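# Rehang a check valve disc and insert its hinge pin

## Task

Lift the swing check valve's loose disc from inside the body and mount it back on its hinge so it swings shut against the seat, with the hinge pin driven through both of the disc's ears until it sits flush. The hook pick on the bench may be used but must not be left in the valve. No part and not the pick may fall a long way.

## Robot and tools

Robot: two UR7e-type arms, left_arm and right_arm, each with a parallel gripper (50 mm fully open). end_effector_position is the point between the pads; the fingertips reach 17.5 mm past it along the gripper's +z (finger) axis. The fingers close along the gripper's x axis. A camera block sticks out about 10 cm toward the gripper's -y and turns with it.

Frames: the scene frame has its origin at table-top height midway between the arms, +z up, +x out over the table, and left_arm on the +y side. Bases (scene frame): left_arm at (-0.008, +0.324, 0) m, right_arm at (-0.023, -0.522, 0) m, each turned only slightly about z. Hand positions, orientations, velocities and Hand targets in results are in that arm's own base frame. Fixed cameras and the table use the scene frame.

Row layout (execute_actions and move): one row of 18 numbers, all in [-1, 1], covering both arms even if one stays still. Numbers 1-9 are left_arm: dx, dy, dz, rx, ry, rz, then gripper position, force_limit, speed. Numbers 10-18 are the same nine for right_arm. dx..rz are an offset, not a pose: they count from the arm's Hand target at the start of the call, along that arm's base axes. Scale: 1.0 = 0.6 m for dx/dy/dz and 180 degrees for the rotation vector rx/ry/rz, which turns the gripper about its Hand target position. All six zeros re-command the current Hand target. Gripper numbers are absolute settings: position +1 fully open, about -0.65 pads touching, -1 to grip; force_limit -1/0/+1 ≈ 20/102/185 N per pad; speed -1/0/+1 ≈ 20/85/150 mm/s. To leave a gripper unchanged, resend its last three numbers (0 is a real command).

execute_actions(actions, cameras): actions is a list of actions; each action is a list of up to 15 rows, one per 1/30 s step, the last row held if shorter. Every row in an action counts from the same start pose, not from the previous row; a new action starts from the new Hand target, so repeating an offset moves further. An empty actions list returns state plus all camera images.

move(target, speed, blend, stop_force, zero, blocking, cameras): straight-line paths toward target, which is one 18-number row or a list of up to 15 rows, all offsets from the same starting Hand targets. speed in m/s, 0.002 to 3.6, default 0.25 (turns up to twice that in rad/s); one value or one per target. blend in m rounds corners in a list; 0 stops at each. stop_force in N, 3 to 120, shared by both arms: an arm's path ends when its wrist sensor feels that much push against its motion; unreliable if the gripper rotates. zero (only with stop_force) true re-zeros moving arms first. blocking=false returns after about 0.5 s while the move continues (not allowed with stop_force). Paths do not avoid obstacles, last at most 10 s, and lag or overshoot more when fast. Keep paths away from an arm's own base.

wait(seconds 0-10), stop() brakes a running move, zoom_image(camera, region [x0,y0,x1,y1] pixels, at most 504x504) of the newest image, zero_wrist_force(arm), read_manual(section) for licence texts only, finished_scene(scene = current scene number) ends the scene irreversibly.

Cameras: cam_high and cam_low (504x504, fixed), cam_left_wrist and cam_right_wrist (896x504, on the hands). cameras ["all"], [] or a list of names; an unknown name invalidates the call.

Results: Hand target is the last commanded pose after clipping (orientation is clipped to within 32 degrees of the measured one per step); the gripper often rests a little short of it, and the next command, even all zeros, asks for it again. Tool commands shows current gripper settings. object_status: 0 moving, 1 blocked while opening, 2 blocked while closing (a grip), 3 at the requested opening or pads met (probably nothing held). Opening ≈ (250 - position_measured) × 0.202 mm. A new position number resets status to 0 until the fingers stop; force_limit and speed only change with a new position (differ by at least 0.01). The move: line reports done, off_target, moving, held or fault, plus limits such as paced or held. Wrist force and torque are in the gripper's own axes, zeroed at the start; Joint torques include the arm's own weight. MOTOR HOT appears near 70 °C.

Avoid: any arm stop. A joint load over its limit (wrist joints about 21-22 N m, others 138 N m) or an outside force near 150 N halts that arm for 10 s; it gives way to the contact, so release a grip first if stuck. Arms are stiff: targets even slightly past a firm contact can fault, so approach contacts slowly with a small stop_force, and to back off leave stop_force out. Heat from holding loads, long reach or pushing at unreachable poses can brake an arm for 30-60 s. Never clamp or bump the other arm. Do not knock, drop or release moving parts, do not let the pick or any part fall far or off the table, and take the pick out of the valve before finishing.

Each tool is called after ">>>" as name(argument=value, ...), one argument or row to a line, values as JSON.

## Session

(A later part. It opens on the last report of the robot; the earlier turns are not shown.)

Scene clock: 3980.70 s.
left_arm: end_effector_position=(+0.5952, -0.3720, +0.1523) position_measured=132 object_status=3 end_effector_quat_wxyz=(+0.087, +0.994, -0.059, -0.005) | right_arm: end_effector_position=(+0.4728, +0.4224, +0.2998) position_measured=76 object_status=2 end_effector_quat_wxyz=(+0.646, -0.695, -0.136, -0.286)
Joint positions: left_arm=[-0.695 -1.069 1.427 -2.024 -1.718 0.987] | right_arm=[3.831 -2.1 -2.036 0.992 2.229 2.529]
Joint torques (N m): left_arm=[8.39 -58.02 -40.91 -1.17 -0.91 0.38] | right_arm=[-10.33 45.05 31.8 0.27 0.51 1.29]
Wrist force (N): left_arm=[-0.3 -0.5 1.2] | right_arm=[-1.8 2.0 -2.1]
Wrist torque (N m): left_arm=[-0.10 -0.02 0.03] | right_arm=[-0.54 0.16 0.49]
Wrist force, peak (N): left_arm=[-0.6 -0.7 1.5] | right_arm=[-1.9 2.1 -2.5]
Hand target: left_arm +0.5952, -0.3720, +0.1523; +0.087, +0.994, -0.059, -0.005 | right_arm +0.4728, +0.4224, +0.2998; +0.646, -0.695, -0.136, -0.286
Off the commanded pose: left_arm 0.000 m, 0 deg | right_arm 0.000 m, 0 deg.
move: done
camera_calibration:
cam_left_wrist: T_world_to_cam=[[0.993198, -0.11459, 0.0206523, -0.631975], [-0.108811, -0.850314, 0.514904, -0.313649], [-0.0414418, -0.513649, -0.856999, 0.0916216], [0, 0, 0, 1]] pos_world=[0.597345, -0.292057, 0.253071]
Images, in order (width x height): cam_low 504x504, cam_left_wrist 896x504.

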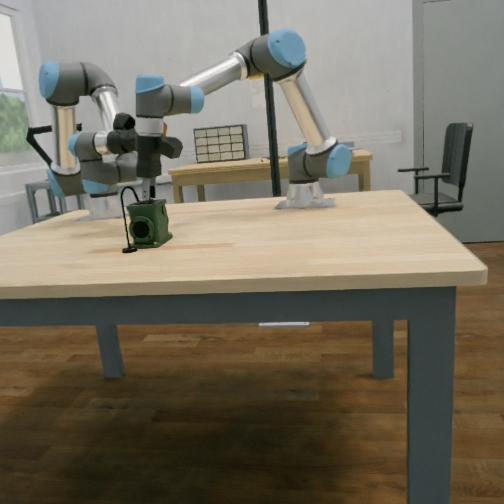

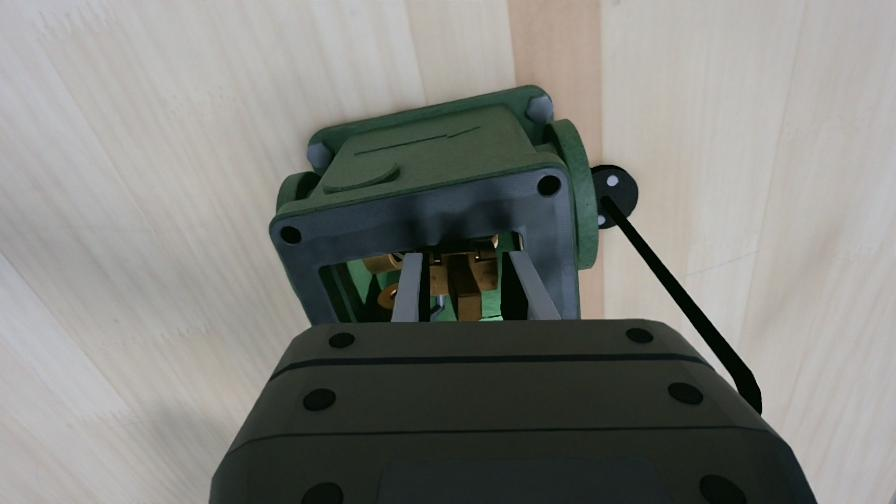

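>>> move(
  target=[
    [0, 0, 0, 0, 0, 0, -1, -0.7, -1, 0, 0, 0, 0, 0, 0, -1, 0, -0.7],
  ],
  speed=0.03,
  cameras=["cam_left_wrist", "cam_low"],
)

>>> zoom_image(
  camera="cam_left_wrist",
  region=[380, 210, 560, 330],
)

>>> zoom_image(
  camera="cam_low",
  region=[125, 165, 175, 215],
)

Scene clock: 3992.73 s.
left_arm: end_effector_position=(+0.5952, -0.3720, +0.1524) position_measured=213 object_status=2 end_effector_quat_wxyz=(+0.087, +0.994, -0.059, -0.005) | right_arm: end_effector_position=(+0.4728, +0.4224, +0.2998) position_measured=76 object_status=2 end_effector_quat_wxyz=(+0.646, -0.695, -0.136, -0.286)
Joint positions: left_arm=[-0.695 -1.07 1.427 -2.024 -1.718 0.987] | right_arm=[3.831 -2.1 -2.036 0.992 2.229 2.529]
Joint torques (N m): left_arm=[3.2 -50.57 -35.55 -1.51 -1.04 -1.58] | right_arm=[-8.17 45.19 30.29 0.58 0.3 1.29]
Wrist force (N): left_arm=[-0.1 0.2 -1.6] | right_arm=[-3.0 3.2 -0.4]
Wrist torque (N m): left_arm=[-0.11 -0.02 0.03] | right_arm=[-0.20 0.07 0.78]
Wrist force, peak (N): left_arm=[-2.6 0.1 -4.2] | right_arm=[-2.2 6.1 -0.7]
Hand target: left_arm +0.5952, -0.3720, +0.1523; +0.087, +0.994, -0.059, -0.005 | right_arm +0.4728, +0.4224, +0.2998; +0.646, -0.695, -0.136, -0.286
Off the commanded pose: left_arm 0.000 m, 0 deg | right_arm 0.000 m, 0 deg.
move: done
camera_calibration:
cam_left_wrist: T_world_to_cam=[[0.993198, -0.11459, 0.0206523, -0.631975], [-0.108811, -0.850314, 0.514904, -0.313649], [-0.0414418, -0.513649, -0.856999, 0.0916216], [0, 0, 0, 1]] pos_world=[0.597345, -0.292057, 0.253071]
Images, in order (width x height): cam_low 504x504, cam_left_wrist 896x504.

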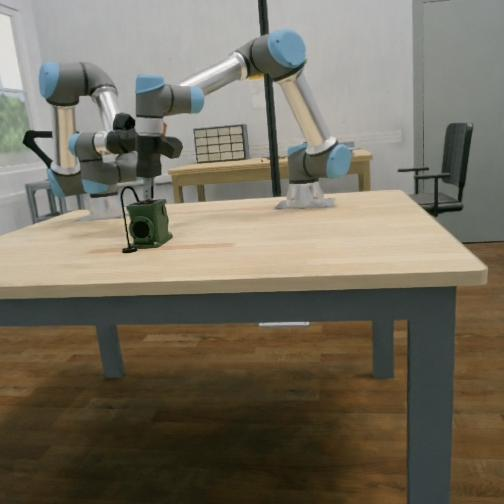

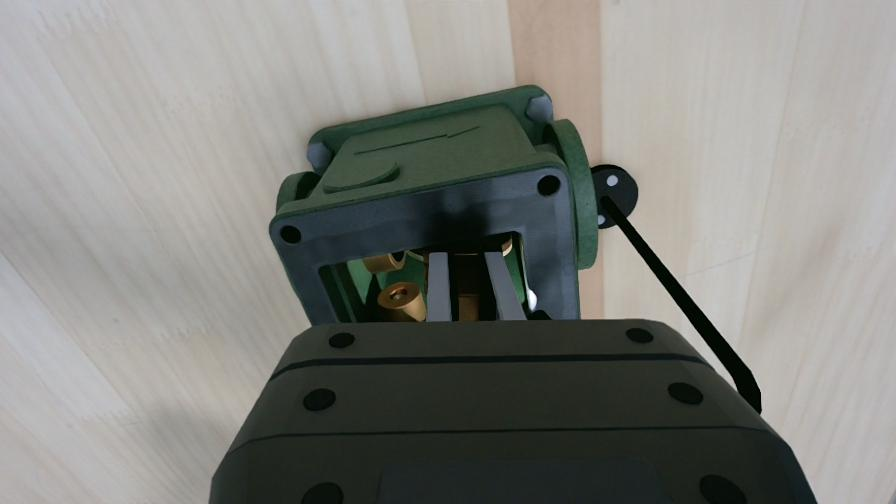

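Scaled by 2.800 from the camera's 896x504 image, which has a finer 1280x720 frame.

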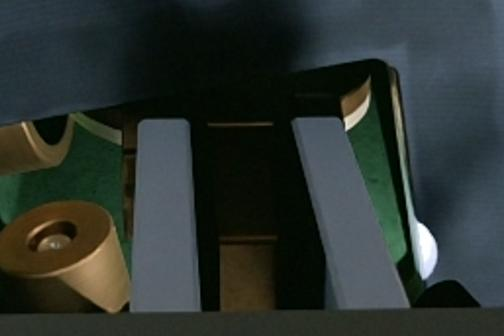

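Scaled by 10.080 from the camera's 504x504 image, which has a finer 720x720 frame.

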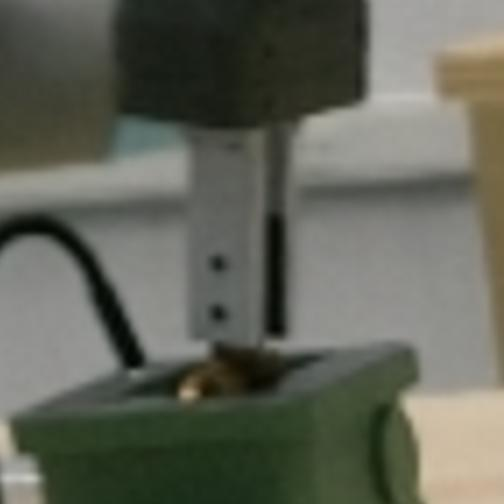

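>>> move(
  target=[
    [0, 0, 0, 0, 0, 0, -1, -0.7, -1, 0, 0, -0.002, 0, 0, 0, -1, 0, -0.7],
    [0, 0, 0, 0, 0, 0, -1, -0.7, -1, -0.0018, -0.0081, -0.002, 0, 0, 0, -1, 0, -0.7],
  ],
  speed=0.02,
  cameras=["cam_left_wrist"],
)

>>> zoom_image(
  camera="cam_left_wrist",
  region=[320, 210, 560, 330],
)

Scene clock: 4007.23 s.
left_arm: end_effector_position=(+0.5952, -0.3720, +0.1523) position_measured=213 object_status=2 end_effector_quat_wxyz=(+0.087, +0.994, -0.059, -0.005) | right_arm: end_effector_position=(+0.4717, +0.4173, +0.2985) position_measured=76 object_status=2 end_effector_quat_wxyz=(+0.646, -0.695, -0.136, -0.286)
Joint positions: left_arm=[-0.695 -1.069 1.427 -2.024 -1.718 0.987] | right_arm=[3.823 -2.098 -2.045 0.999 2.237 2.529]
Joint torques (N m): left_arm=[-2.91 -50.04 -24.24 -6.06 -0.75 -1.67] | right_arm=[8.14 45.81 23.97 3.5 -0.62 0.36]
Wrist force (N): left_arm=[-0.5 -0.9 2.2] | right_arm=[-0.5 -0.2 -1.0]
Wrist torque (N m): left_arm=[-0.10 0.03 0.02] | right_arm=[-0.21 0.17 0.24]
Wrist force, peak (N): left_arm=[-0.5 -1.1 3.0] | right_arm=[-3.7 4.2 -0.5]
Hand target: left_arm +0.5952, -0.3720, +0.1523; +0.087, +0.994, -0.059, -0.005 | right_arm +0.4717, +0.4175, +0.2986; +0.646, -0.695, -0.136, -0.286
Off the commanded pose: left_arm 0.000 m, 0 deg | right_arm 0.000 m, 0 deg.
move: done
camera_calibration:
cam_left_wrist: T_world_to_cam=[[0.993209, -0.114506, 0.0206001, -0.631944], [-0.108715, -0.850352, 0.514862, -0.313707], [-0.0414376, -0.513605, -0.857026, 0.0916387], [0, 0, 0, 1]] pos_world=[0.597345, -0.292057, 0.253071]
Images, in order (width x height): cam_left_wrist 896x504.

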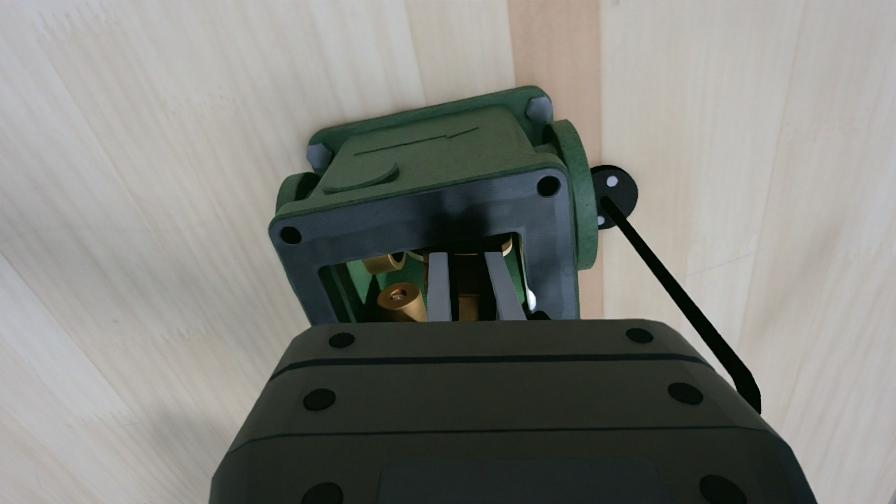

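Scaled by 2.100 from the camera's 896x504 image, which has a finer 1280x720 frame.

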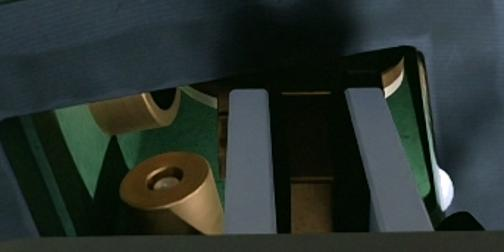

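>>> execute_actions(
  actions=[],
)

Scene clock: 4042.77 s.
left_arm: end_effector_position=(+0.5952, -0.3720, +0.1523) position_measured=213 object_status=2 end_effector_quat_wxyz=(+0.087, +0.994, -0.059, -0.005) | right_arm: end_effector_position=(+0.4717, +0.4175, +0.2986) position_measured=76 object_status=2 end_effector_quat_wxyz=(+0.646, -0.695, -0.136, -0.286)
Joint positions: left_arm=[-0.695 -1.069 1.427 -2.024 -1.718 0.987] | right_arm=[3.824 -2.098 -2.045 0.999 2.236 2.529]
Joint velocities: within noise
Joint torques (N m): left_arm=[-7.67 -55.49 -28.11 -6.31 -0.87 -1.64] | right_arm=[11.62 40.89 30.16 -1.12 -0.83 -1.76]
Wrist force (N): left_arm=[-0.5 -1.0 2.6] | right_arm=[-0.5 -0.3 -1.0]
Wrist torque (N m): left_arm=[-0.12 0.03 0.03] | right_arm=[-0.23 0.17 0.24]
Wrist force, peak (N): left_arm=[-0.3 -1.0 2.8] | right_arm=[-0.8 -0.1 -0.9]
Hand target: left_arm +0.5952, -0.3720, +0.1523; +0.087, +0.994, -0.059, -0.005 | right_arm +0.4717, +0.4175, +0.2986; +0.646, -0.695, -0.136, -0.286
Tool commands: left_gripper/position=-1.0 left_gripper/force_limit=-0.7 left_gripper/speed=-1.0 right_gripper/position=-1.0 right_gripper/force_limit=+0.0 right_gripper/speed=-0.7
Off the commanded pose: left_arm 0.000 m, 0 deg | right_arm 0.000 m, 0 deg.
camera_calibration:
cam_left_wrist: T_world_to_cam=[[0.993209, -0.114505, 0.0206015, -0.631944], [-0.108713, -0.850326, 0.514906, -0.313712], [-0.0414414, -0.513649, -0.856999, 0.0916215], [0, 0, 0, 1]] pos_world=[0.597345, -0.292057, 0.253071]
cam_right_wrist: T_world_to_cam=[[0.805326, -0.190494, 0.561393, -0.463298], [0.433541, -0.456637, -0.776869, 0.231578], [0.404341, 0.86902, -0.285155, -0.341366], [0, 0, 0, 1]] pos_world=[0.410736, 0.314146, 0.342655]

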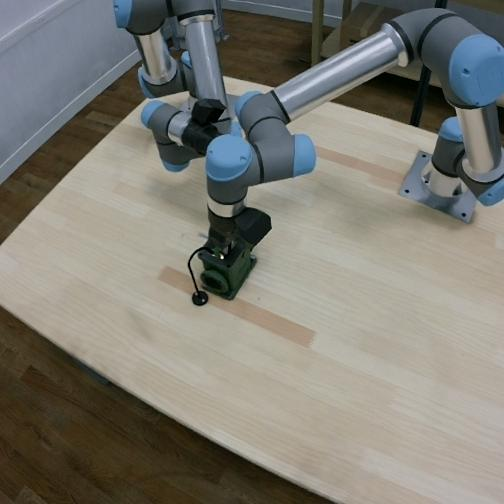

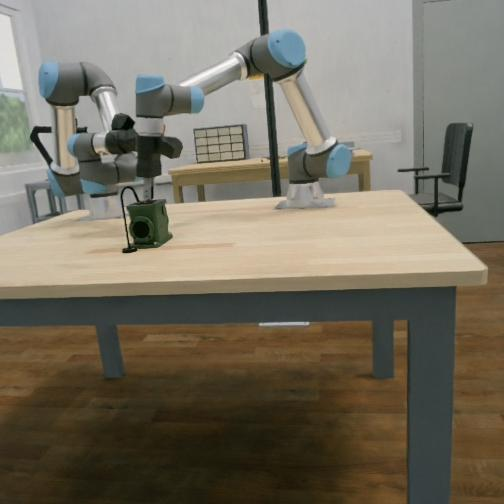

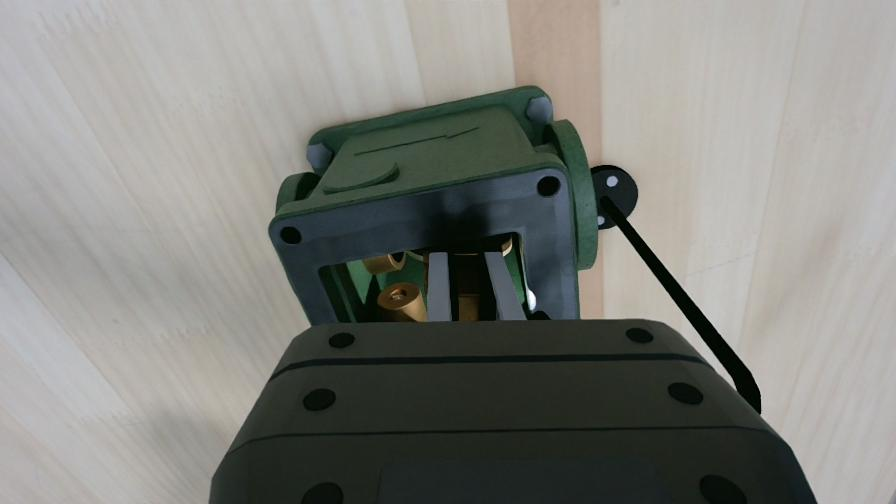

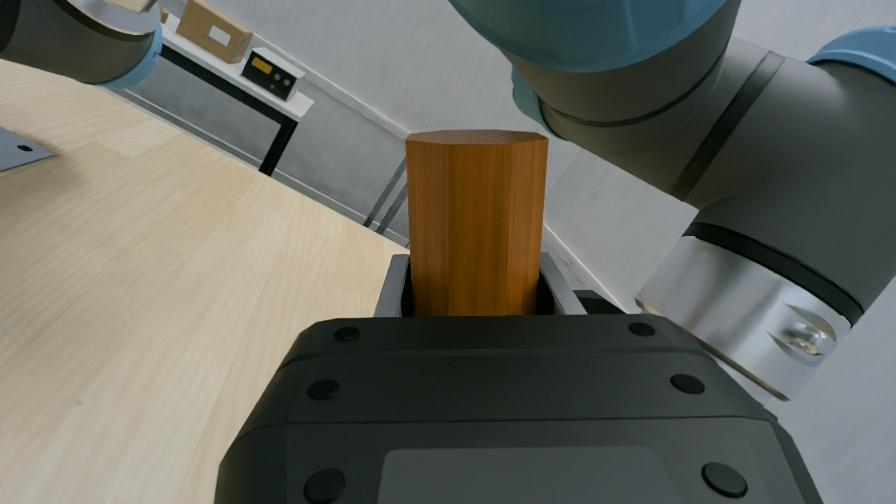

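>>> move(
  target=[0,0,0,0,0,0,-1,-0.7,-1,-0.0037,-0.0163,0,0,0,0,-1,0,-0.7],
  speed=0.03,
  stop_force=8,
  cameras=["cam_left_wrist", "cam_low"],
)

>>> zoom_image(
  camera="cam_left_wrist",
  region=[260, 200, 600, 330],
)

>>> zoom_image(
  camera="cam_low",
  region=[105, 155, 185, 255],
)

Scene clock: 4049.87 s.
left_arm: end_effector_position=(+0.5952, -0.3720, +0.1523) position_measured=213 object_status=2 end_effector_quat_wxyz=(+0.087, +0.994, -0.059, -0.005) | right_arm: end_effector_position=(+0.4695, +0.4077, +0.2986) position_measured=76 object_status=2 end_effector_quat_wxyz=(+0.646, -0.695, -0.136, -0.286)
Joint positions: left_arm=[-0.695 -1.069 1.427 -2.024 -1.718 0.987] | right_arm=[3.809 -2.09 -2.062 1.007 2.251 2.529]
Joint torques (N m): left_arm=[-9.01 -54.16 -30.19 -6.43 -0.93 -1.57] | right_arm=[11.73 38.22 29.15 -1.02 -0.91 -2.19]
Wrist force (N): left_arm=[-0.4 -1.3 2.5] | right_arm=[-0.6 -0.2 -0.9]
Wrist torque (N m): left_arm=[-0.17 0.02 0.03] | right_arm=[-0.21 0.19 0.24]
Wrist force, peak (N): left_arm=[-0.4 -1.2 2.8] | right_arm=[-0.8 -0.1 -1.3]
Hand target: left_arm +0.5952, -0.3720, +0.1523; +0.087, +0.994, -0.059, -0.005 | right_arm +0.4695, +0.4077, +0.2986; +0.646, -0.695, -0.136, -0.286
Off the commanded pose: left_arm 0.000 m, 0 deg | right_arm 0.000 m, 0 deg.
move: done
camera_calibration:
cam_left_wrist: T_world_to_cam=[[0.993209, -0.114505, 0.0206015, -0.631944], [-0.108713, -0.850326, 0.514906, -0.313712], [-0.0414414, -0.513649, -0.856999, 0.0916215], [0, 0, 0, 1]] pos_world=[0.597345, -0.292057, 0.253071]
Images, in order (width x height): cam_low 504x504, cam_left_wrist 896x504.

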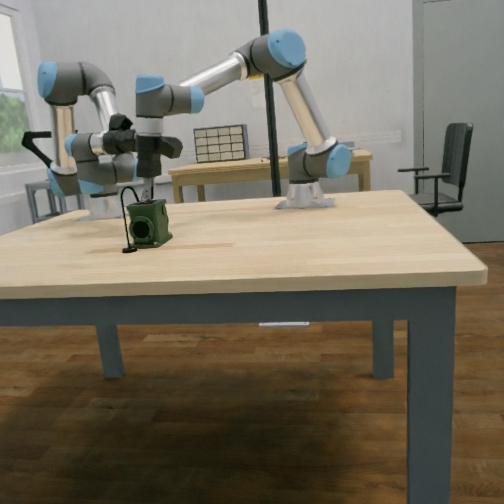

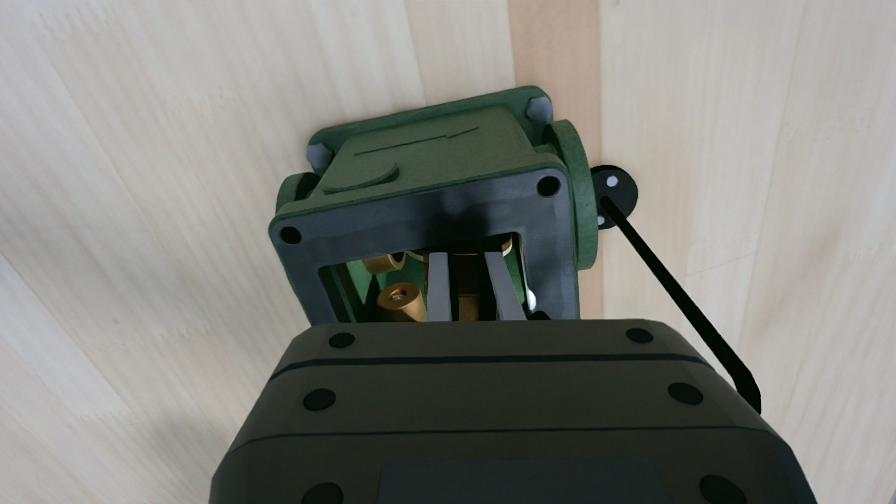

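Scaled by 1.482 from the camera's 896x504 image, which has a finer 1280x720 frame.

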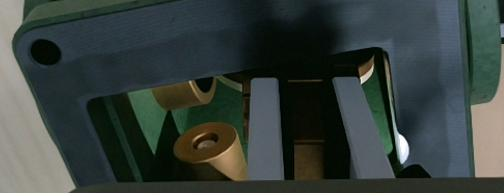

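Scaled by 5.040 from the camera's 504x504 image, which has a finer 720x720 frame.

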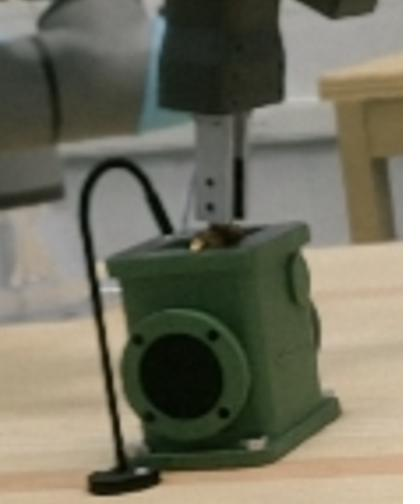

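>>> move(
  target=[
    [0,0,0,0,0,0,-1,-0.7,-1,0,0,0.005,0,0,0,-1,0,-0.7],
    [0,0,0,0,0,0,-1,-0.7,-1,-0.0015,-0.0065,0.005,0,0,0,-1,0,-0.7],
  ],
  speed=0.03,
  stop_force=8,
  cameras=["cam_low"],
)

>>> zoom_image(
  camera="cam_low",
  region=[105, 155, 185, 255],
)

Scene clock: 4074.80 s.
left_arm: end_effector_position=(+0.5952, -0.3720, +0.1523) position_measured=213 object_status=2 end_effector_quat_wxyz=(+0.087, +0.994, -0.059, -0.005) | right_arm: end_effector_position=(+0.4686, +0.4038, +0.3016) position_measured=76 object_status=2 end_effector_quat_wxyz=(+0.646, -0.695, -0.136, -0.286)
Joint positions: left_arm=[-0.695 -1.069 1.427 -2.024 -1.718 0.987] | right_arm=[3.803 -2.08 -2.067 1.003 2.257 2.529]
Joint torques (N m): left_arm=[-9.68 -54.36 -32.17 -6.4 -0.78 -1.76] | right_arm=[10.96 39.65 30.18 -1.07 -1.08 -2.27]
Wrist force (N): left_arm=[-0.5 -0.9 2.3] | right_arm=[-0.8 0.1 -0.8]
Wrist torque (N m): left_arm=[-0.10 0.04 0.03] | right_arm=[-0.17 0.21 0.24]
Wrist force, peak (N): left_arm=[-0.8 -0.8 2.8] | right_arm=[-1.1 0.8 -1.0]
Hand target: left_arm +0.5952, -0.3720, +0.1523; +0.087, +0.994, -0.059, -0.005 | right_arm +0.4686, +0.4038, +0.3016; +0.646, -0.695, -0.136, -0.286
Off the commanded pose: left_arm 0.000 m, 0 deg | right_arm 0.000 m, 0 deg.
move: done
Images, in order (width x height): cam_low 504x504.

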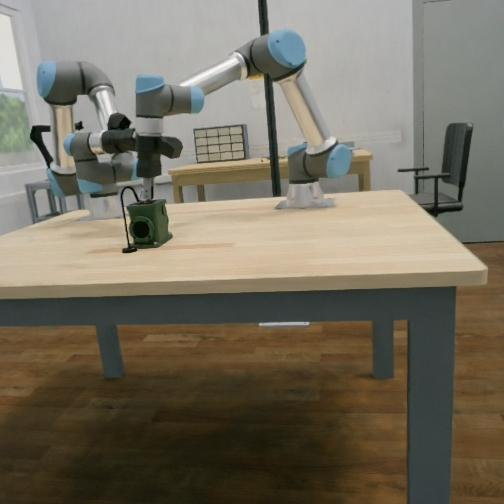

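Scaled by 5.040 from the camera's 504x504 image, which has a finer 720x720 frame.

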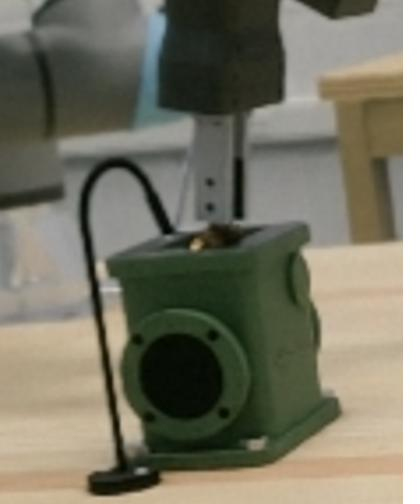

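>>> move(
  target=[
    [0,0,0,0,0,0,-1,-0.7,-1,0,0,0.007,0,0,0,-1,0,-0.7],
    [0,0,0,0,0,0,-1,-0.7,-1,-0.011,-0.049,0.007,0,0,0,-1,0,-0.7],
  ],
  speed=0.04,
  stop_force=8,
  cameras=["cam_low", "cam_left_wrist"],
)

>>> zoom_image(
  camera="cam_low",
  region=[105, 155, 185, 255],
)

Scene clock: 4082.03 s.
left_arm: end_effector_position=(+0.5952, -0.3720, +0.1523) position_measured=213 object_status=2 end_effector_quat_wxyz=(+0.087, +0.994, -0.059, -0.005) | right_arm: end_effector_position=(+0.4620, +0.3744, +0.3058) position_measured=76 object_status=2 end_effector_quat_wxyz=(+0.646, -0.695, -0.136, -0.286)
Joint positions: left_arm=[-0.695 -1.069 1.427 -2.024 -1.718 0.987] | right_arm=[3.755 -2.047 -2.113 1.015 2.305 2.529]
Joint torques (N m): left_arm=[-9.01 -55.13 -35.56 -6.57 -0.8 -1.87] | right_arm=[11.15 34.64 30.05 -1.32 -0.92 -2.01]
Wrist force (N): left_arm=[-0.6 -0.6 2.2] | right_arm=[-0.7 0.0 -0.7]
Wrist torque (N m): left_arm=[-0.06 0.05 0.03] | right_arm=[-0.17 0.21 0.29]
Wrist force, peak (N): left_arm=[-0.2 -0.8 2.9] | right_arm=[-1.5 1.0 -0.6]
Hand target: left_arm +0.5952, -0.3720, +0.1523; +0.087, +0.994, -0.059, -0.005 | right_arm +0.4620, +0.3744, +0.3058; +0.646, -0.695, -0.136, -0.286
Off the commanded pose: left_arm 0.000 m, 0 deg | right_arm 0.000 m, 0 deg.
move: done
camera_calibration:
cam_left_wrist: T_world_to_cam=[[0.993209, -0.114505, 0.0206015, -0.631944], [-0.108713, -0.850326, 0.514906, -0.313712], [-0.0414414, -0.513649, -0.856999, 0.0916215], [0, 0, 0, 1]] pos_world=[0.597345, -0.292057, 0.253071]
Images, in order (width x height): cam_low 504x504, cam_left_wrist 896x504.

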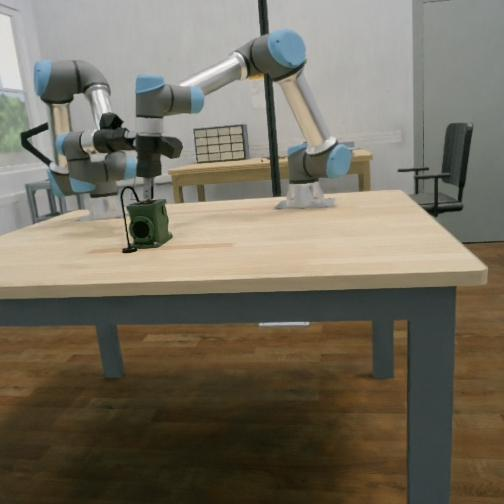

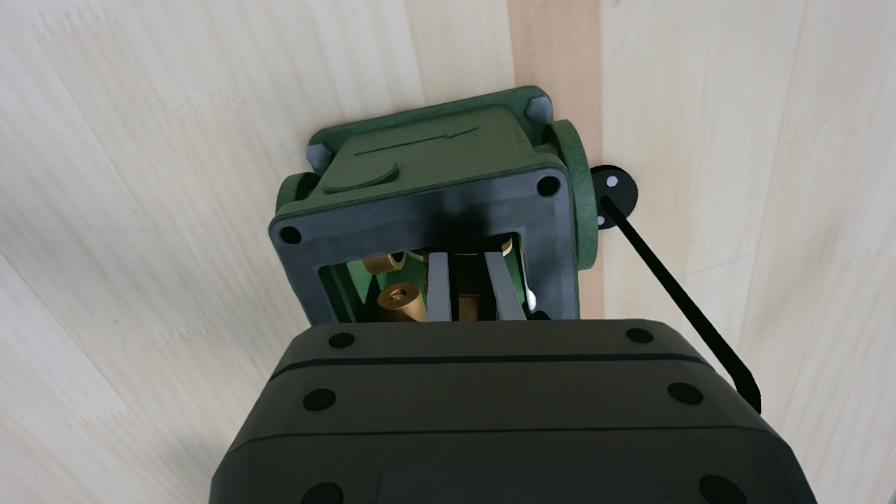

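Scaled by 5.040 from the camera's 504x504 image, which has a finer 720x720 frame.

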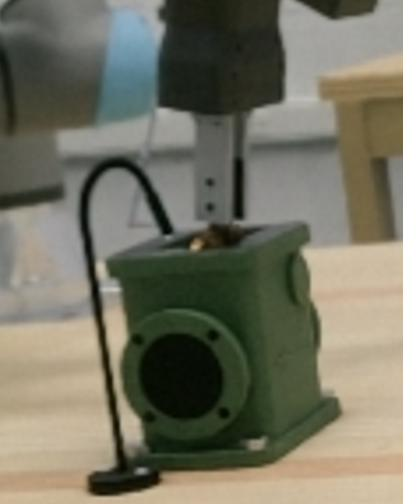

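>>> move(
  target=[
    [0,0,0,0,0,0,-1,-0.7,-1,0,-0.08,0.04,0,0,0,-1,0,-0.7],
    [0,0,0,0,0,0,-1,-0.7,-1,0.05,-0.17,0.12,0.0427,0.1897,0,-1,0,-0.7],
  ],
  speed=0.2,
  blend=[0.03,0],
  cameras=["cam_low", "cam_high"],
)

Scene clock: 4111.27 s.
left_arm: end_effector_position=(+0.5952, -0.3720, +0.1523) position_measured=213 object_status=2 end_effector_quat_wxyz=(+0.087, +0.994, -0.059, -0.005) | right_arm: end_effector_position=(+0.4921, +0.2724, +0.3779) position_measured=76 object_status=2 end_effector_quat_wxyz=(+0.702, -0.704, +0.078, -0.078)
Joint positions: left_arm=[-0.695 -1.069 1.427 -2.024 -1.718 0.987] | right_arm=[3.498 -1.915 -2.035 0.804 2.564 3.138]
Joint torques (N m): left_arm=[-9.42 -55.45 -37.06 -6.49 -0.69 -1.61] | right_arm=[12.52 31.94 7.86 4.68 -0.76 0.36]
Wrist force (N): left_arm=[-0.5 -0.8 2.5] | right_arm=[-0.5 0.4 -0.6]
Wrist torque (N m): left_arm=[-0.09 0.03 0.03] | right_arm=[-0.06 0.12 0.04]
Wrist force, peak (N): left_arm=[-0.4 -0.9 2.8] | right_arm=[-2.2 1.3 2.0]
Hand target: left_arm +0.5952, -0.3720, +0.1523; +0.087, +0.994, -0.059, -0.005 | right_arm +0.4920, +0.2724, +0.3778; +0.702, -0.704, +0.078, -0.078
Off the commanded pose: left_arm 0.000 m, 0 deg | right_arm 0.000 m, 0 deg.
move: done; blend cut to 0.0268 m at target 1
Images, in order (width x height): cam_high 504x504, cam_low 504x504.

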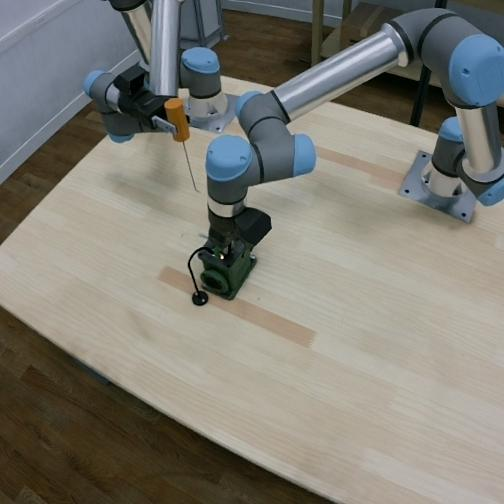

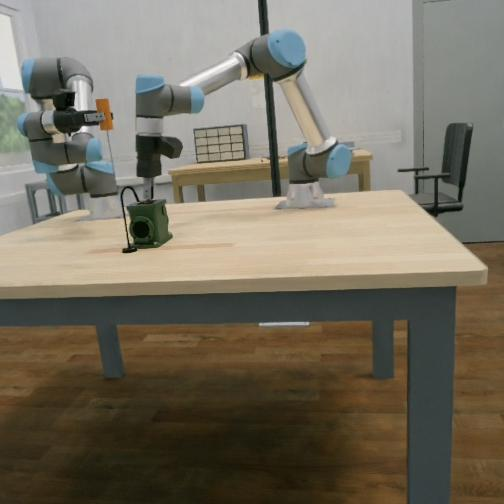

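>>> move(
  target=[0,0,0,0,0,0,-1,-0.7,-1,0.18,-0.12,-0.26,-0.4878,0.1099,0,-1,0,-0.7],
  speed=0.35,
  cameras=["cam_low", "cam_high", "cam_right_wrist"],
)

Scene clock: 4118.63 s.
left_arm: end_effector_position=(+0.5952, -0.3720, +0.1523) position_measured=213 object_status=2 end_effector_quat_wxyz=(+0.087, +0.994, -0.059, -0.005) | right_arm: end_effector_position=(+0.6000, +0.2005, +0.2218) position_measured=76 object_status=2 end_effector_quat_wxyz=(+0.001, +0.994, -0.111, +0.000)
Joint positions: left_arm=[-0.695 -1.069 1.427 -2.024 -1.718 0.987] | right_arm=[3.677 -1.897 -1.461 -1.357 1.569 2.328]
Joint torques (N m): left_arm=[-8.95 -55.58 -36.07 -6.33 -0.62 -1.7] | right_arm=[-11.42 51.41 20.51 5.78 -0.84 -1.86]
Wrist force (N): left_arm=[-0.4 -1.0 2.6] | right_arm=[1.0 -0.6 -1.5]
Wrist torque (N m): left_arm=[-0.13 0.01 0.03] | right_arm=[-0.07 -0.04 -0.17]
Wrist force, peak (N): left_arm=[-0.3 -1.1 2.9] | right_arm=[1.0 -0.5 -1.6]
Hand target: left_arm +0.5952, -0.3720, +0.1523; +0.087, +0.994, -0.059, -0.005 | right_arm +0.6000, +0.2004, +0.2218; +0.001, +0.994, -0.111, +0.000
Off the commanded pose: left_arm 0.000 m, 0 deg | right_arm 0.000 m, 0 deg.
move: done
camera_calibration:
cam_right_wrist: T_world_to_cam=[[0.972168, -0.234121, 0.00876418, -0.533601], [-0.222288, -0.909923, 0.350183, 0.251641], [-0.0740103, -0.342385, -0.93664, 0.447804], [0, 0, 0, 1]] pos_world=[0.607828, 0.257368, 0.335988]
Images, in order (width x height): cam_high 504x504, cam_low 504x504, cam_right_wrist 896x504.

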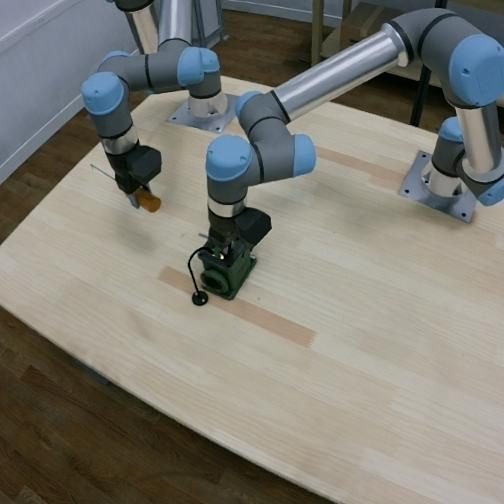

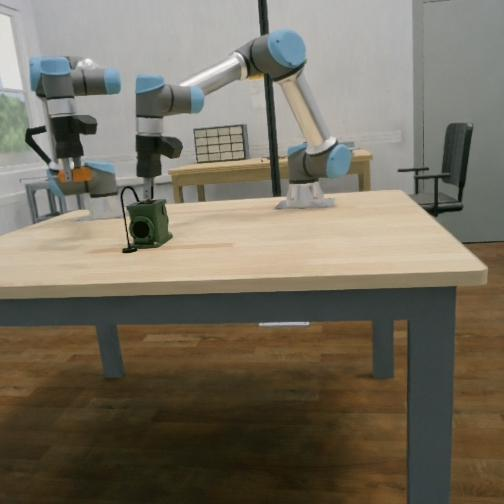

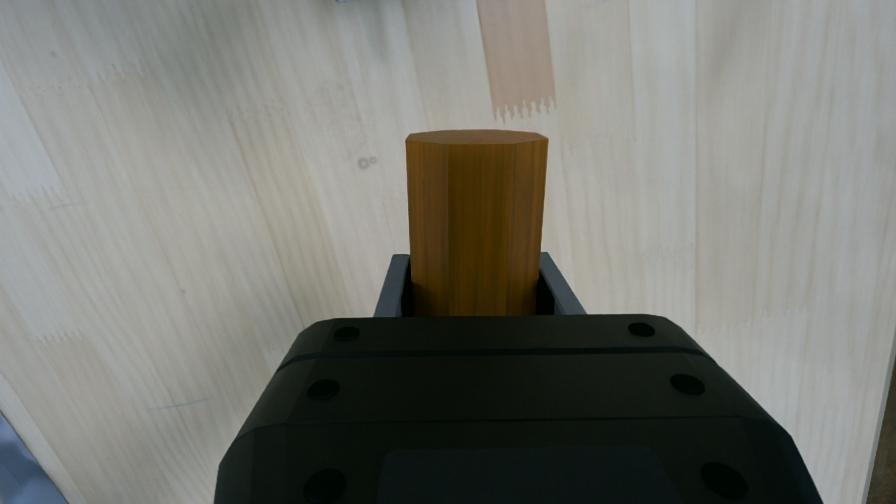

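>>> move(
  target=[0,0,0,0,0,0,-1,-0.7,-1,0,0,-0.308,0,0,0,-1,0,-0.7],
  speed=0.15,
)

>>> move(
  target=[0,0,0,0,0,0,-1,-0.7,-1,0,0,-0.03,0,0,0,-1,0,-0.7],
  speed=0.012,
  stop_force=4,
  cameras=["cam_low", "cam_right_wrist"],
)

Scene clock: 4127.20 s.
left_arm: end_effector_position=(+0.5952, -0.3720, +0.1523) position_measured=213 object_status=2 end_effector_quat_wxyz=(+0.087, +0.994, -0.059, -0.005) | right_arm: end_effector_position=(+0.6000, +0.2004, +0.0369) position_measured=76 object_status=2 end_effector_quat_wxyz=(+0.001, +0.994, -0.111, +0.000)
Joint positions: left_arm=[-0.695 -1.069 1.427 -2.024 -1.718 0.987] | right_arm=[3.677 -2.079 -1.713 -0.922 1.569 2.328]
Joint torques (N m): left_arm=[-9.66 -54.79 -35.6 -6.37 -0.54 -1.56] | right_arm=[-0.58 54.92 38.66 1.25 -0.42 0.44]
Wrist force (N): left_arm=[-0.3 -0.6 2.5] | right_arm=[0.6 -0.7 -1.4]
Wrist torque (N m): left_arm=[-0.05 0.00 0.02] | right_arm=[-0.09 -0.01 -0.16]
Wrist force, peak (N): left_arm=[-0.6 -1.1 2.7] | right_arm=[0.9 -0.5 -4.3]
Hand target: left_arm +0.5952, -0.3720, +0.1523; +0.087, +0.994, -0.059, -0.005 | right_arm +0.6000, +0.2004, +0.0370; +0.001, +0.994, -0.111, +0.000
Off the commanded pose: left_arm 0.000 m, 0 deg | right_arm 0.000 m, 0 deg.
move: done

Scene clock: 4129.47 s.
left_arm: end_effector_position=(+0.5952, -0.3720, +0.1523) position_measured=213 object_status=2 end_effector_quat_wxyz=(+0.087, +0.994, -0.059, -0.005) | right_arm: end_effector_position=(+0.6000, +0.2004, +0.0236) position_measured=76 object_status=2 end_effector_quat_wxyz=(+0.001, +0.994, -0.111, +0.000)
Joint positions: left_arm=[-0.695 -1.069 1.427 -2.024 -1.718 0.987] | right_arm=[3.677 -2.099 -1.723 -0.893 1.569 2.328]
Joint torques (N m): left_arm=[-9.5 -55.04 -36.59 -6.48 -0.52 -1.66] | right_arm=[1.7 59.24 35.28 0.32 -1.02 0.21]
Wrist force (N): left_arm=[-0.6 -0.7 2.5] | right_arm=[2.1 -2.1 -7.2]
Wrist torque (N m): left_arm=[-0.07 0.04 0.03] | right_arm=[-0.86 -0.05 -0.25]
Wrist force, peak (N): left_arm=[-0.6 -1.0 2.8] | right_arm=[-5.2 3.2 -28.8]
Hand target: left_arm +0.5952, -0.3720, +0.1523; +0.087, +0.994, -0.059, -0.005 | right_arm +0.6000, +0.2004, +0.0236; +0.001, +0.994, -0.111, +0.000 (not the last commanded pose)
Off the commanded pose: left_arm 0.000 m, 0 deg | right_arm 0.005 m, 0 deg.
move: contact (right_arm)
camera_calibration:
cam_right_wrist: T_world_to_cam=[[0.97216, -0.234157, 0.00872416, -0.531867], [-0.222292, -0.909848, 0.350375, 0.320912], [-0.0741049, -0.342559, -0.936569, 0.26222], [0, 0, 0, 1]] pos_world=[0.607828, 0.257267, 0.137788]
Images, in order (width x height): cam_low 504x504, cam_right_wrist 896x504.

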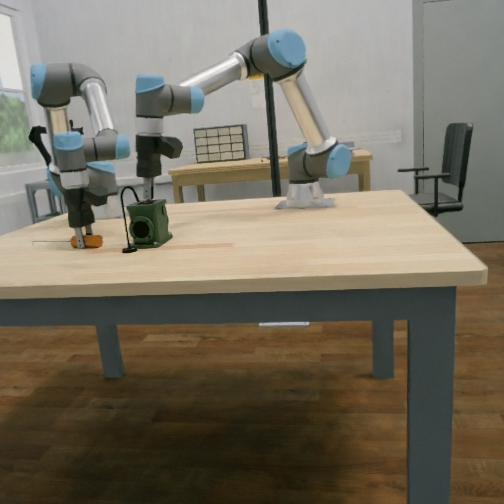

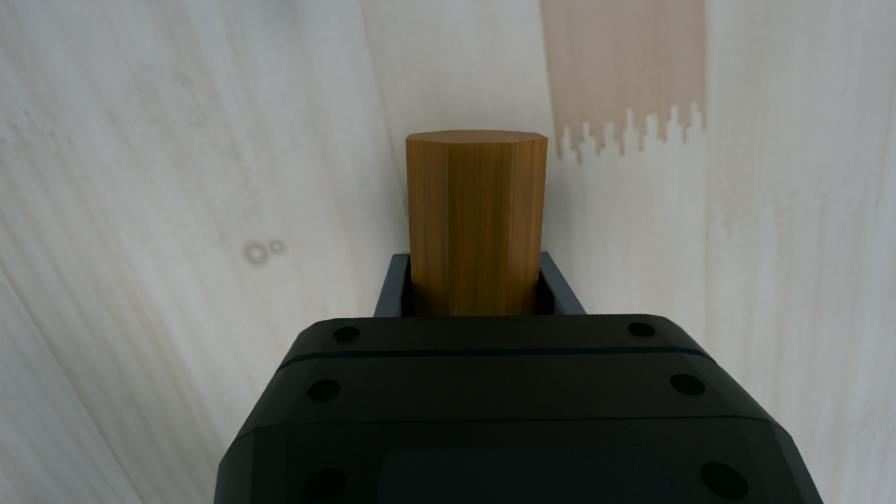

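>>> execute_actions(
  actions=[
    [[0,0,0,0,0,0,-1,-0.7,-1,0,0,0,0,0,0,1,0,-0.7]],
  ],
)

>>> wait(
  seconds=0.7,
  cameras=["cam_right_wrist"],
)

Scene clock: 4134.23 s.
left_arm: end_effector_position=(+0.5952, -0.3720, +0.1523) position_measured=213 object_status=2 end_effector_quat_wxyz=(+0.087, +0.994, -0.059, -0.005) | right_arm: end_effector_position=(+0.6000, +0.2004, +0.0236) position_measured=3 object_status=3 end_effector_quat_wxyz=(+0.001, +0.994, -0.111, +0.000)
Joint positions: left_arm=[-0.695 -1.069 1.427 -2.024 -1.718 0.987] | right_arm=[3.677 -2.099 -1.723 -0.893 1.569 2.328]
Joint torques (N m): left_arm=[-10.15 -55.56 -37.11 -6.51 -0.52 -1.51] | right_arm=[1.83 60.06 35.71 6.54 -0.93 0.24]
Wrist force (N): left_arm=[-0.2 -0.9 2.5] | right_arm=[1.1 -0.6 -2.0]
Wrist torque (N m): left_arm=[-0.11 -0.02 0.03] | right_arm=[-0.10 -0.08 -0.17]
Wrist force, peak (N): left_arm=[-0.2 -1.1 2.8] | right_arm=[2.2 -2.2 -8.1]
Hand target: left_arm +0.5952, -0.3720, +0.1523; +0.087, +0.994, -0.059, -0.005 | right_arm +0.6000, +0.2004, +0.0236; +0.001, +0.994, -0.111, +0.000
Off the commanded pose: left_arm 0.000 m, 0 deg | right_arm 0.000 m, 0 deg.
Step readings (end_effector_position of left_arm | right_arm):
0: (+0.5952, -0.3720, +0.1523) | (+0.6000, +0.2004, +0.0236)
1: (+0.5952, -0.3720, +0.1523) | (+0.6000, +0.2004, +0.0236)
2: (+0.5952, -0.3720, +0.1523) | (+0.6000, +0.2004, +0.0236)
4: (+0.5952, -0.3720, +0.1523) | (+0.6000, +0.2004, +0.0236)
8: (+0.5952, -0.3720, +0.1523) | (+0.6000, +0.2004, +0.0236)
15: (+0.5952, -0.3720, +0.1523) | (+0.6000, +0.2004, +0.0236)

Scene clock: 4134.93 s.
left_arm: end_effector_position=(+0.5952, -0.3720, +0.1523) position_measured=213 object_status=2 end_effector_quat_wxyz=(+0.087, +0.994, -0.059, -0.005) | right_arm: end_effector_position=(+0.6000, +0.2004, +0.0236) position_measured=3 object_status=3 end_effector_quat_wxyz=(+0.001, +0.994, -0.111, +0.000)
Joint positions: left_arm=[-0.695 -1.069 1.427 -2.024 -1.718 0.987] | right_arm=[3.677 -2.099 -1.723 -0.893 1.569 2.328]
Joint torques (N m): left_arm=[-9.09 -54.89 -36.16 -6.47 -0.44 -1.48] | right_arm=[2.09 59.24 34.64 6.95 -0.88 0.11]
Wrist force (N): left_arm=[-0.5 -1.0 2.5] | right_arm=[0.9 -0.7 -1.9]
Wrist torque (N m): left_arm=[-0.13 0.03 0.02] | right_arm=[-0.10 -0.04 -0.17]
Wrist force, peak (N): left_arm=[-0.6 -0.9 2.6] | right_arm=[1.0 -0.6 -2.5]
Hand target: left_arm +0.5952, -0.3720, +0.1523; +0.087, +0.994, -0.059, -0.005 | right_arm +0.6000, +0.2004, +0.0236; +0.001, +0.994, -0.111, +0.000
Tool commands: left_gripper/position=-1.0 left_gripper/force_limit=-0.7 left_gripper/speed=-1.0 right_gripper/position=+1.0 right_gripper/force_limit=+0.0 right_gripper/speed=-0.7
Off the commanded pose: left_arm 0.000 m, 0 deg | right_arm 0.000 m, 0 deg.
wait: 0.70 s; at rest by 0.17 s
camera_calibration:
cam_right_wrist: T_world_to_cam=[[0.972138, -0.234246, 0.00875763, -0.531835], [-0.222388, -0.909825, 0.350374, 0.320964], [-0.0741058, -0.342559, -0.936569, 0.262221], [0, 0, 0, 1]] pos_world=[0.607828, 0.257267, 0.137788]
Images, in order (width x height): cam_right_wrist 896x504.

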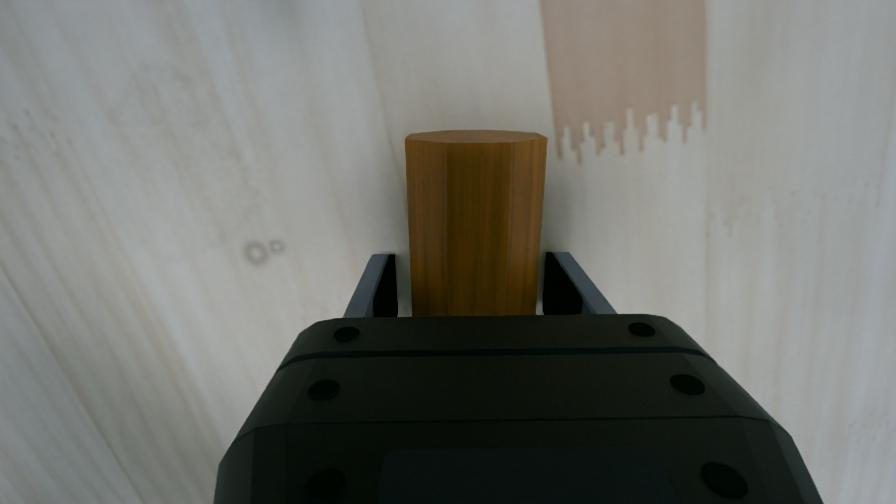

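>>> move(
  target=[
    [0,0,0,0,0,0,-1,-0.7,-1,0,0,0.06,0,0,0,1,0,-0.7],
    [0,0,0,0,0,0,-1,-0.7,-1,-0.083,-0.167,0.377,0.3252,-0.0733,0,1,0,-0.7],
  ],
  speed=[0.06,0.25],
  blend=[0.01,0],
  cameras=["cam_low", "cam_high"],
)

Scene clock: 4208.17 s.
left_arm: end_effector_position=(+0.5952, -0.3720, +0.1523) position_measured=213 object_status=2 end_effector_quat_wxyz=(+0.087, +0.994, -0.059, -0.005) | right_arm: end_effector_position=(+0.5502, +0.1002, +0.2496) position_measured=3 object_status=3 end_effector_quat_wxyz=(-0.496, +0.861, -0.096, +0.055)
Joint positions: left_arm=[-0.695 -1.069 1.427 -2.024 -1.718 0.987] | right_arm=[3.172 -1.791 -1.999 -0.518 2.563 2.044]
Joint torques (N m): left_arm=[-8.22 -55.29 -37.08 -6.14 -0.34 -1.74] | right_arm=[7.58 41.48 38.91 0.09 2.88 1.49]
Wrist force (N): left_arm=[-0.3 -0.7 2.4] | right_arm=[-0.1 -0.3 -1.0]
Wrist torque (N m): left_arm=[-0.07 0.00 0.02] | right_arm=[0.02 0.05 0.21]
Wrist force, peak (N): left_arm=[-0.5 -1.3 2.7] | right_arm=[1.2 -2.7 -2.1]
Hand target: left_arm +0.5952, -0.3720, +0.1523; +0.087, +0.994, -0.059, -0.005 | right_arm +0.5502, +0.1002, +0.2498; -0.496, +0.861, -0.096, +0.055
Off the commanded pose: left_arm 0.000 m, 0 deg | right_arm 0.000 m, 0 deg.
move: done
Images, in order (width x height): cam_high 504x504, cam_low 504x504.

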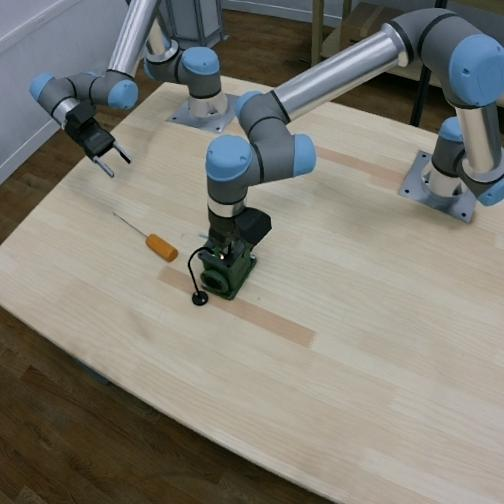

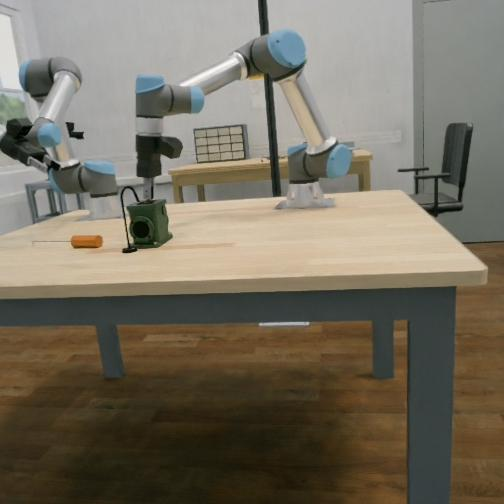

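>>> move(
  target=[0,0,0,0,0,0,-1,-0.7,-1,0.02,0.0,0,0,0,0.0644,-1,-0.5,-0.7],
  speed=0.25,
  cameras=["cam_right_wrist", "cam_low"],
)

Scene clock: 4214.57 s.
left_arm: end_effector_position=(+0.5952, -0.3720, +0.1523) position_measured=213 object_status=2 end_effector_quat_wxyz=(+0.087, +0.994, -0.059, -0.005) | right_arm: end_effector_position=(+0.5622, +0.1002, +0.2498) position_measured=252 object_status=3 end_effector_quat_wxyz=(-0.499, +0.867, -0.008, +0.005)
Joint positions: left_arm=[-0.695 -1.069 1.427 -2.024 -1.718 0.987] | right_arm=[3.159 -1.85 -1.818 -0.981 2.614 1.643]
Joint torques (N m): left_arm=[-9.1 -55.73 -36.35 -6.44 -0.22 -1.76] | right_arm=[9.43 53 14.82 0.03 0.83 -1.69]
Wrist force (N): left_arm=[-0.7 -0.8 2.4] | right_arm=[0.0 -0.4 -1.2]
Wrist torque (N m): left_arm=[-0.10 0.06 0.02] | right_arm=[0.00 0.03 0.21]
Wrist force, peak (N): left_arm=[-0.1 -1.0 2.8] | right_arm=[-1.1 -0.9 -1.1]
Hand target: left_arm +0.5952, -0.3720, +0.1523; +0.087, +0.994, -0.059, -0.005 | right_arm +0.5622, +0.1002, +0.2498; -0.499, +0.867, -0.008, +0.005
Off the commanded pose: left_arm 0.000 m, 0 deg | right_arm 0.000 m, 0 deg.
move: done
camera_calibration:
cam_right_wrist: T_world_to_cam=[[0.999373, -0.0344065, -0.00834054, -0.551645], [-0.0318558, -0.771145, -0.635862, 0.2675], [0.015446, 0.635729, -0.771758, 0.247447], [0, 0, 0, 1]] pos_world=[0.555999, 0.0299919, 0.356461]
Images, in order (width x height): cam_low 504x504, cam_right_wrist 896x504.

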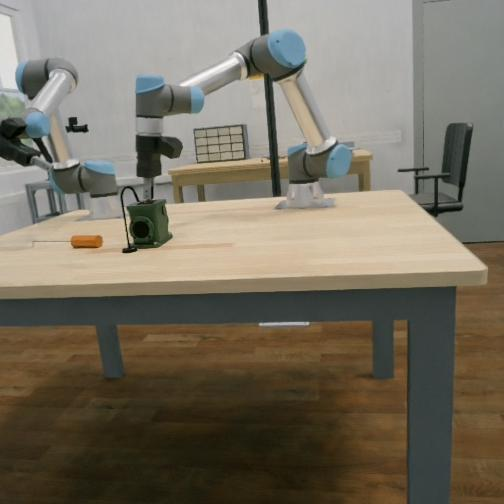

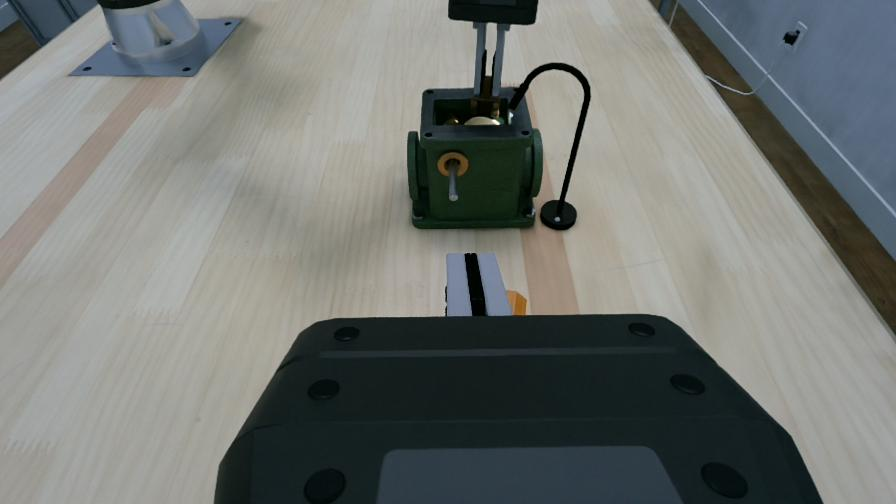

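>>> zoom_image(
  camera="cam_right_wrist",
  region=[400, 50, 580, 240],
)

Scaled by 2.653 from the camera's 896x504 image, which has a finer 1280x720 frame.

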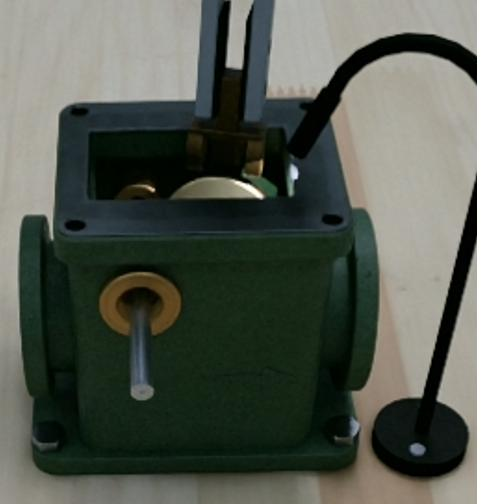

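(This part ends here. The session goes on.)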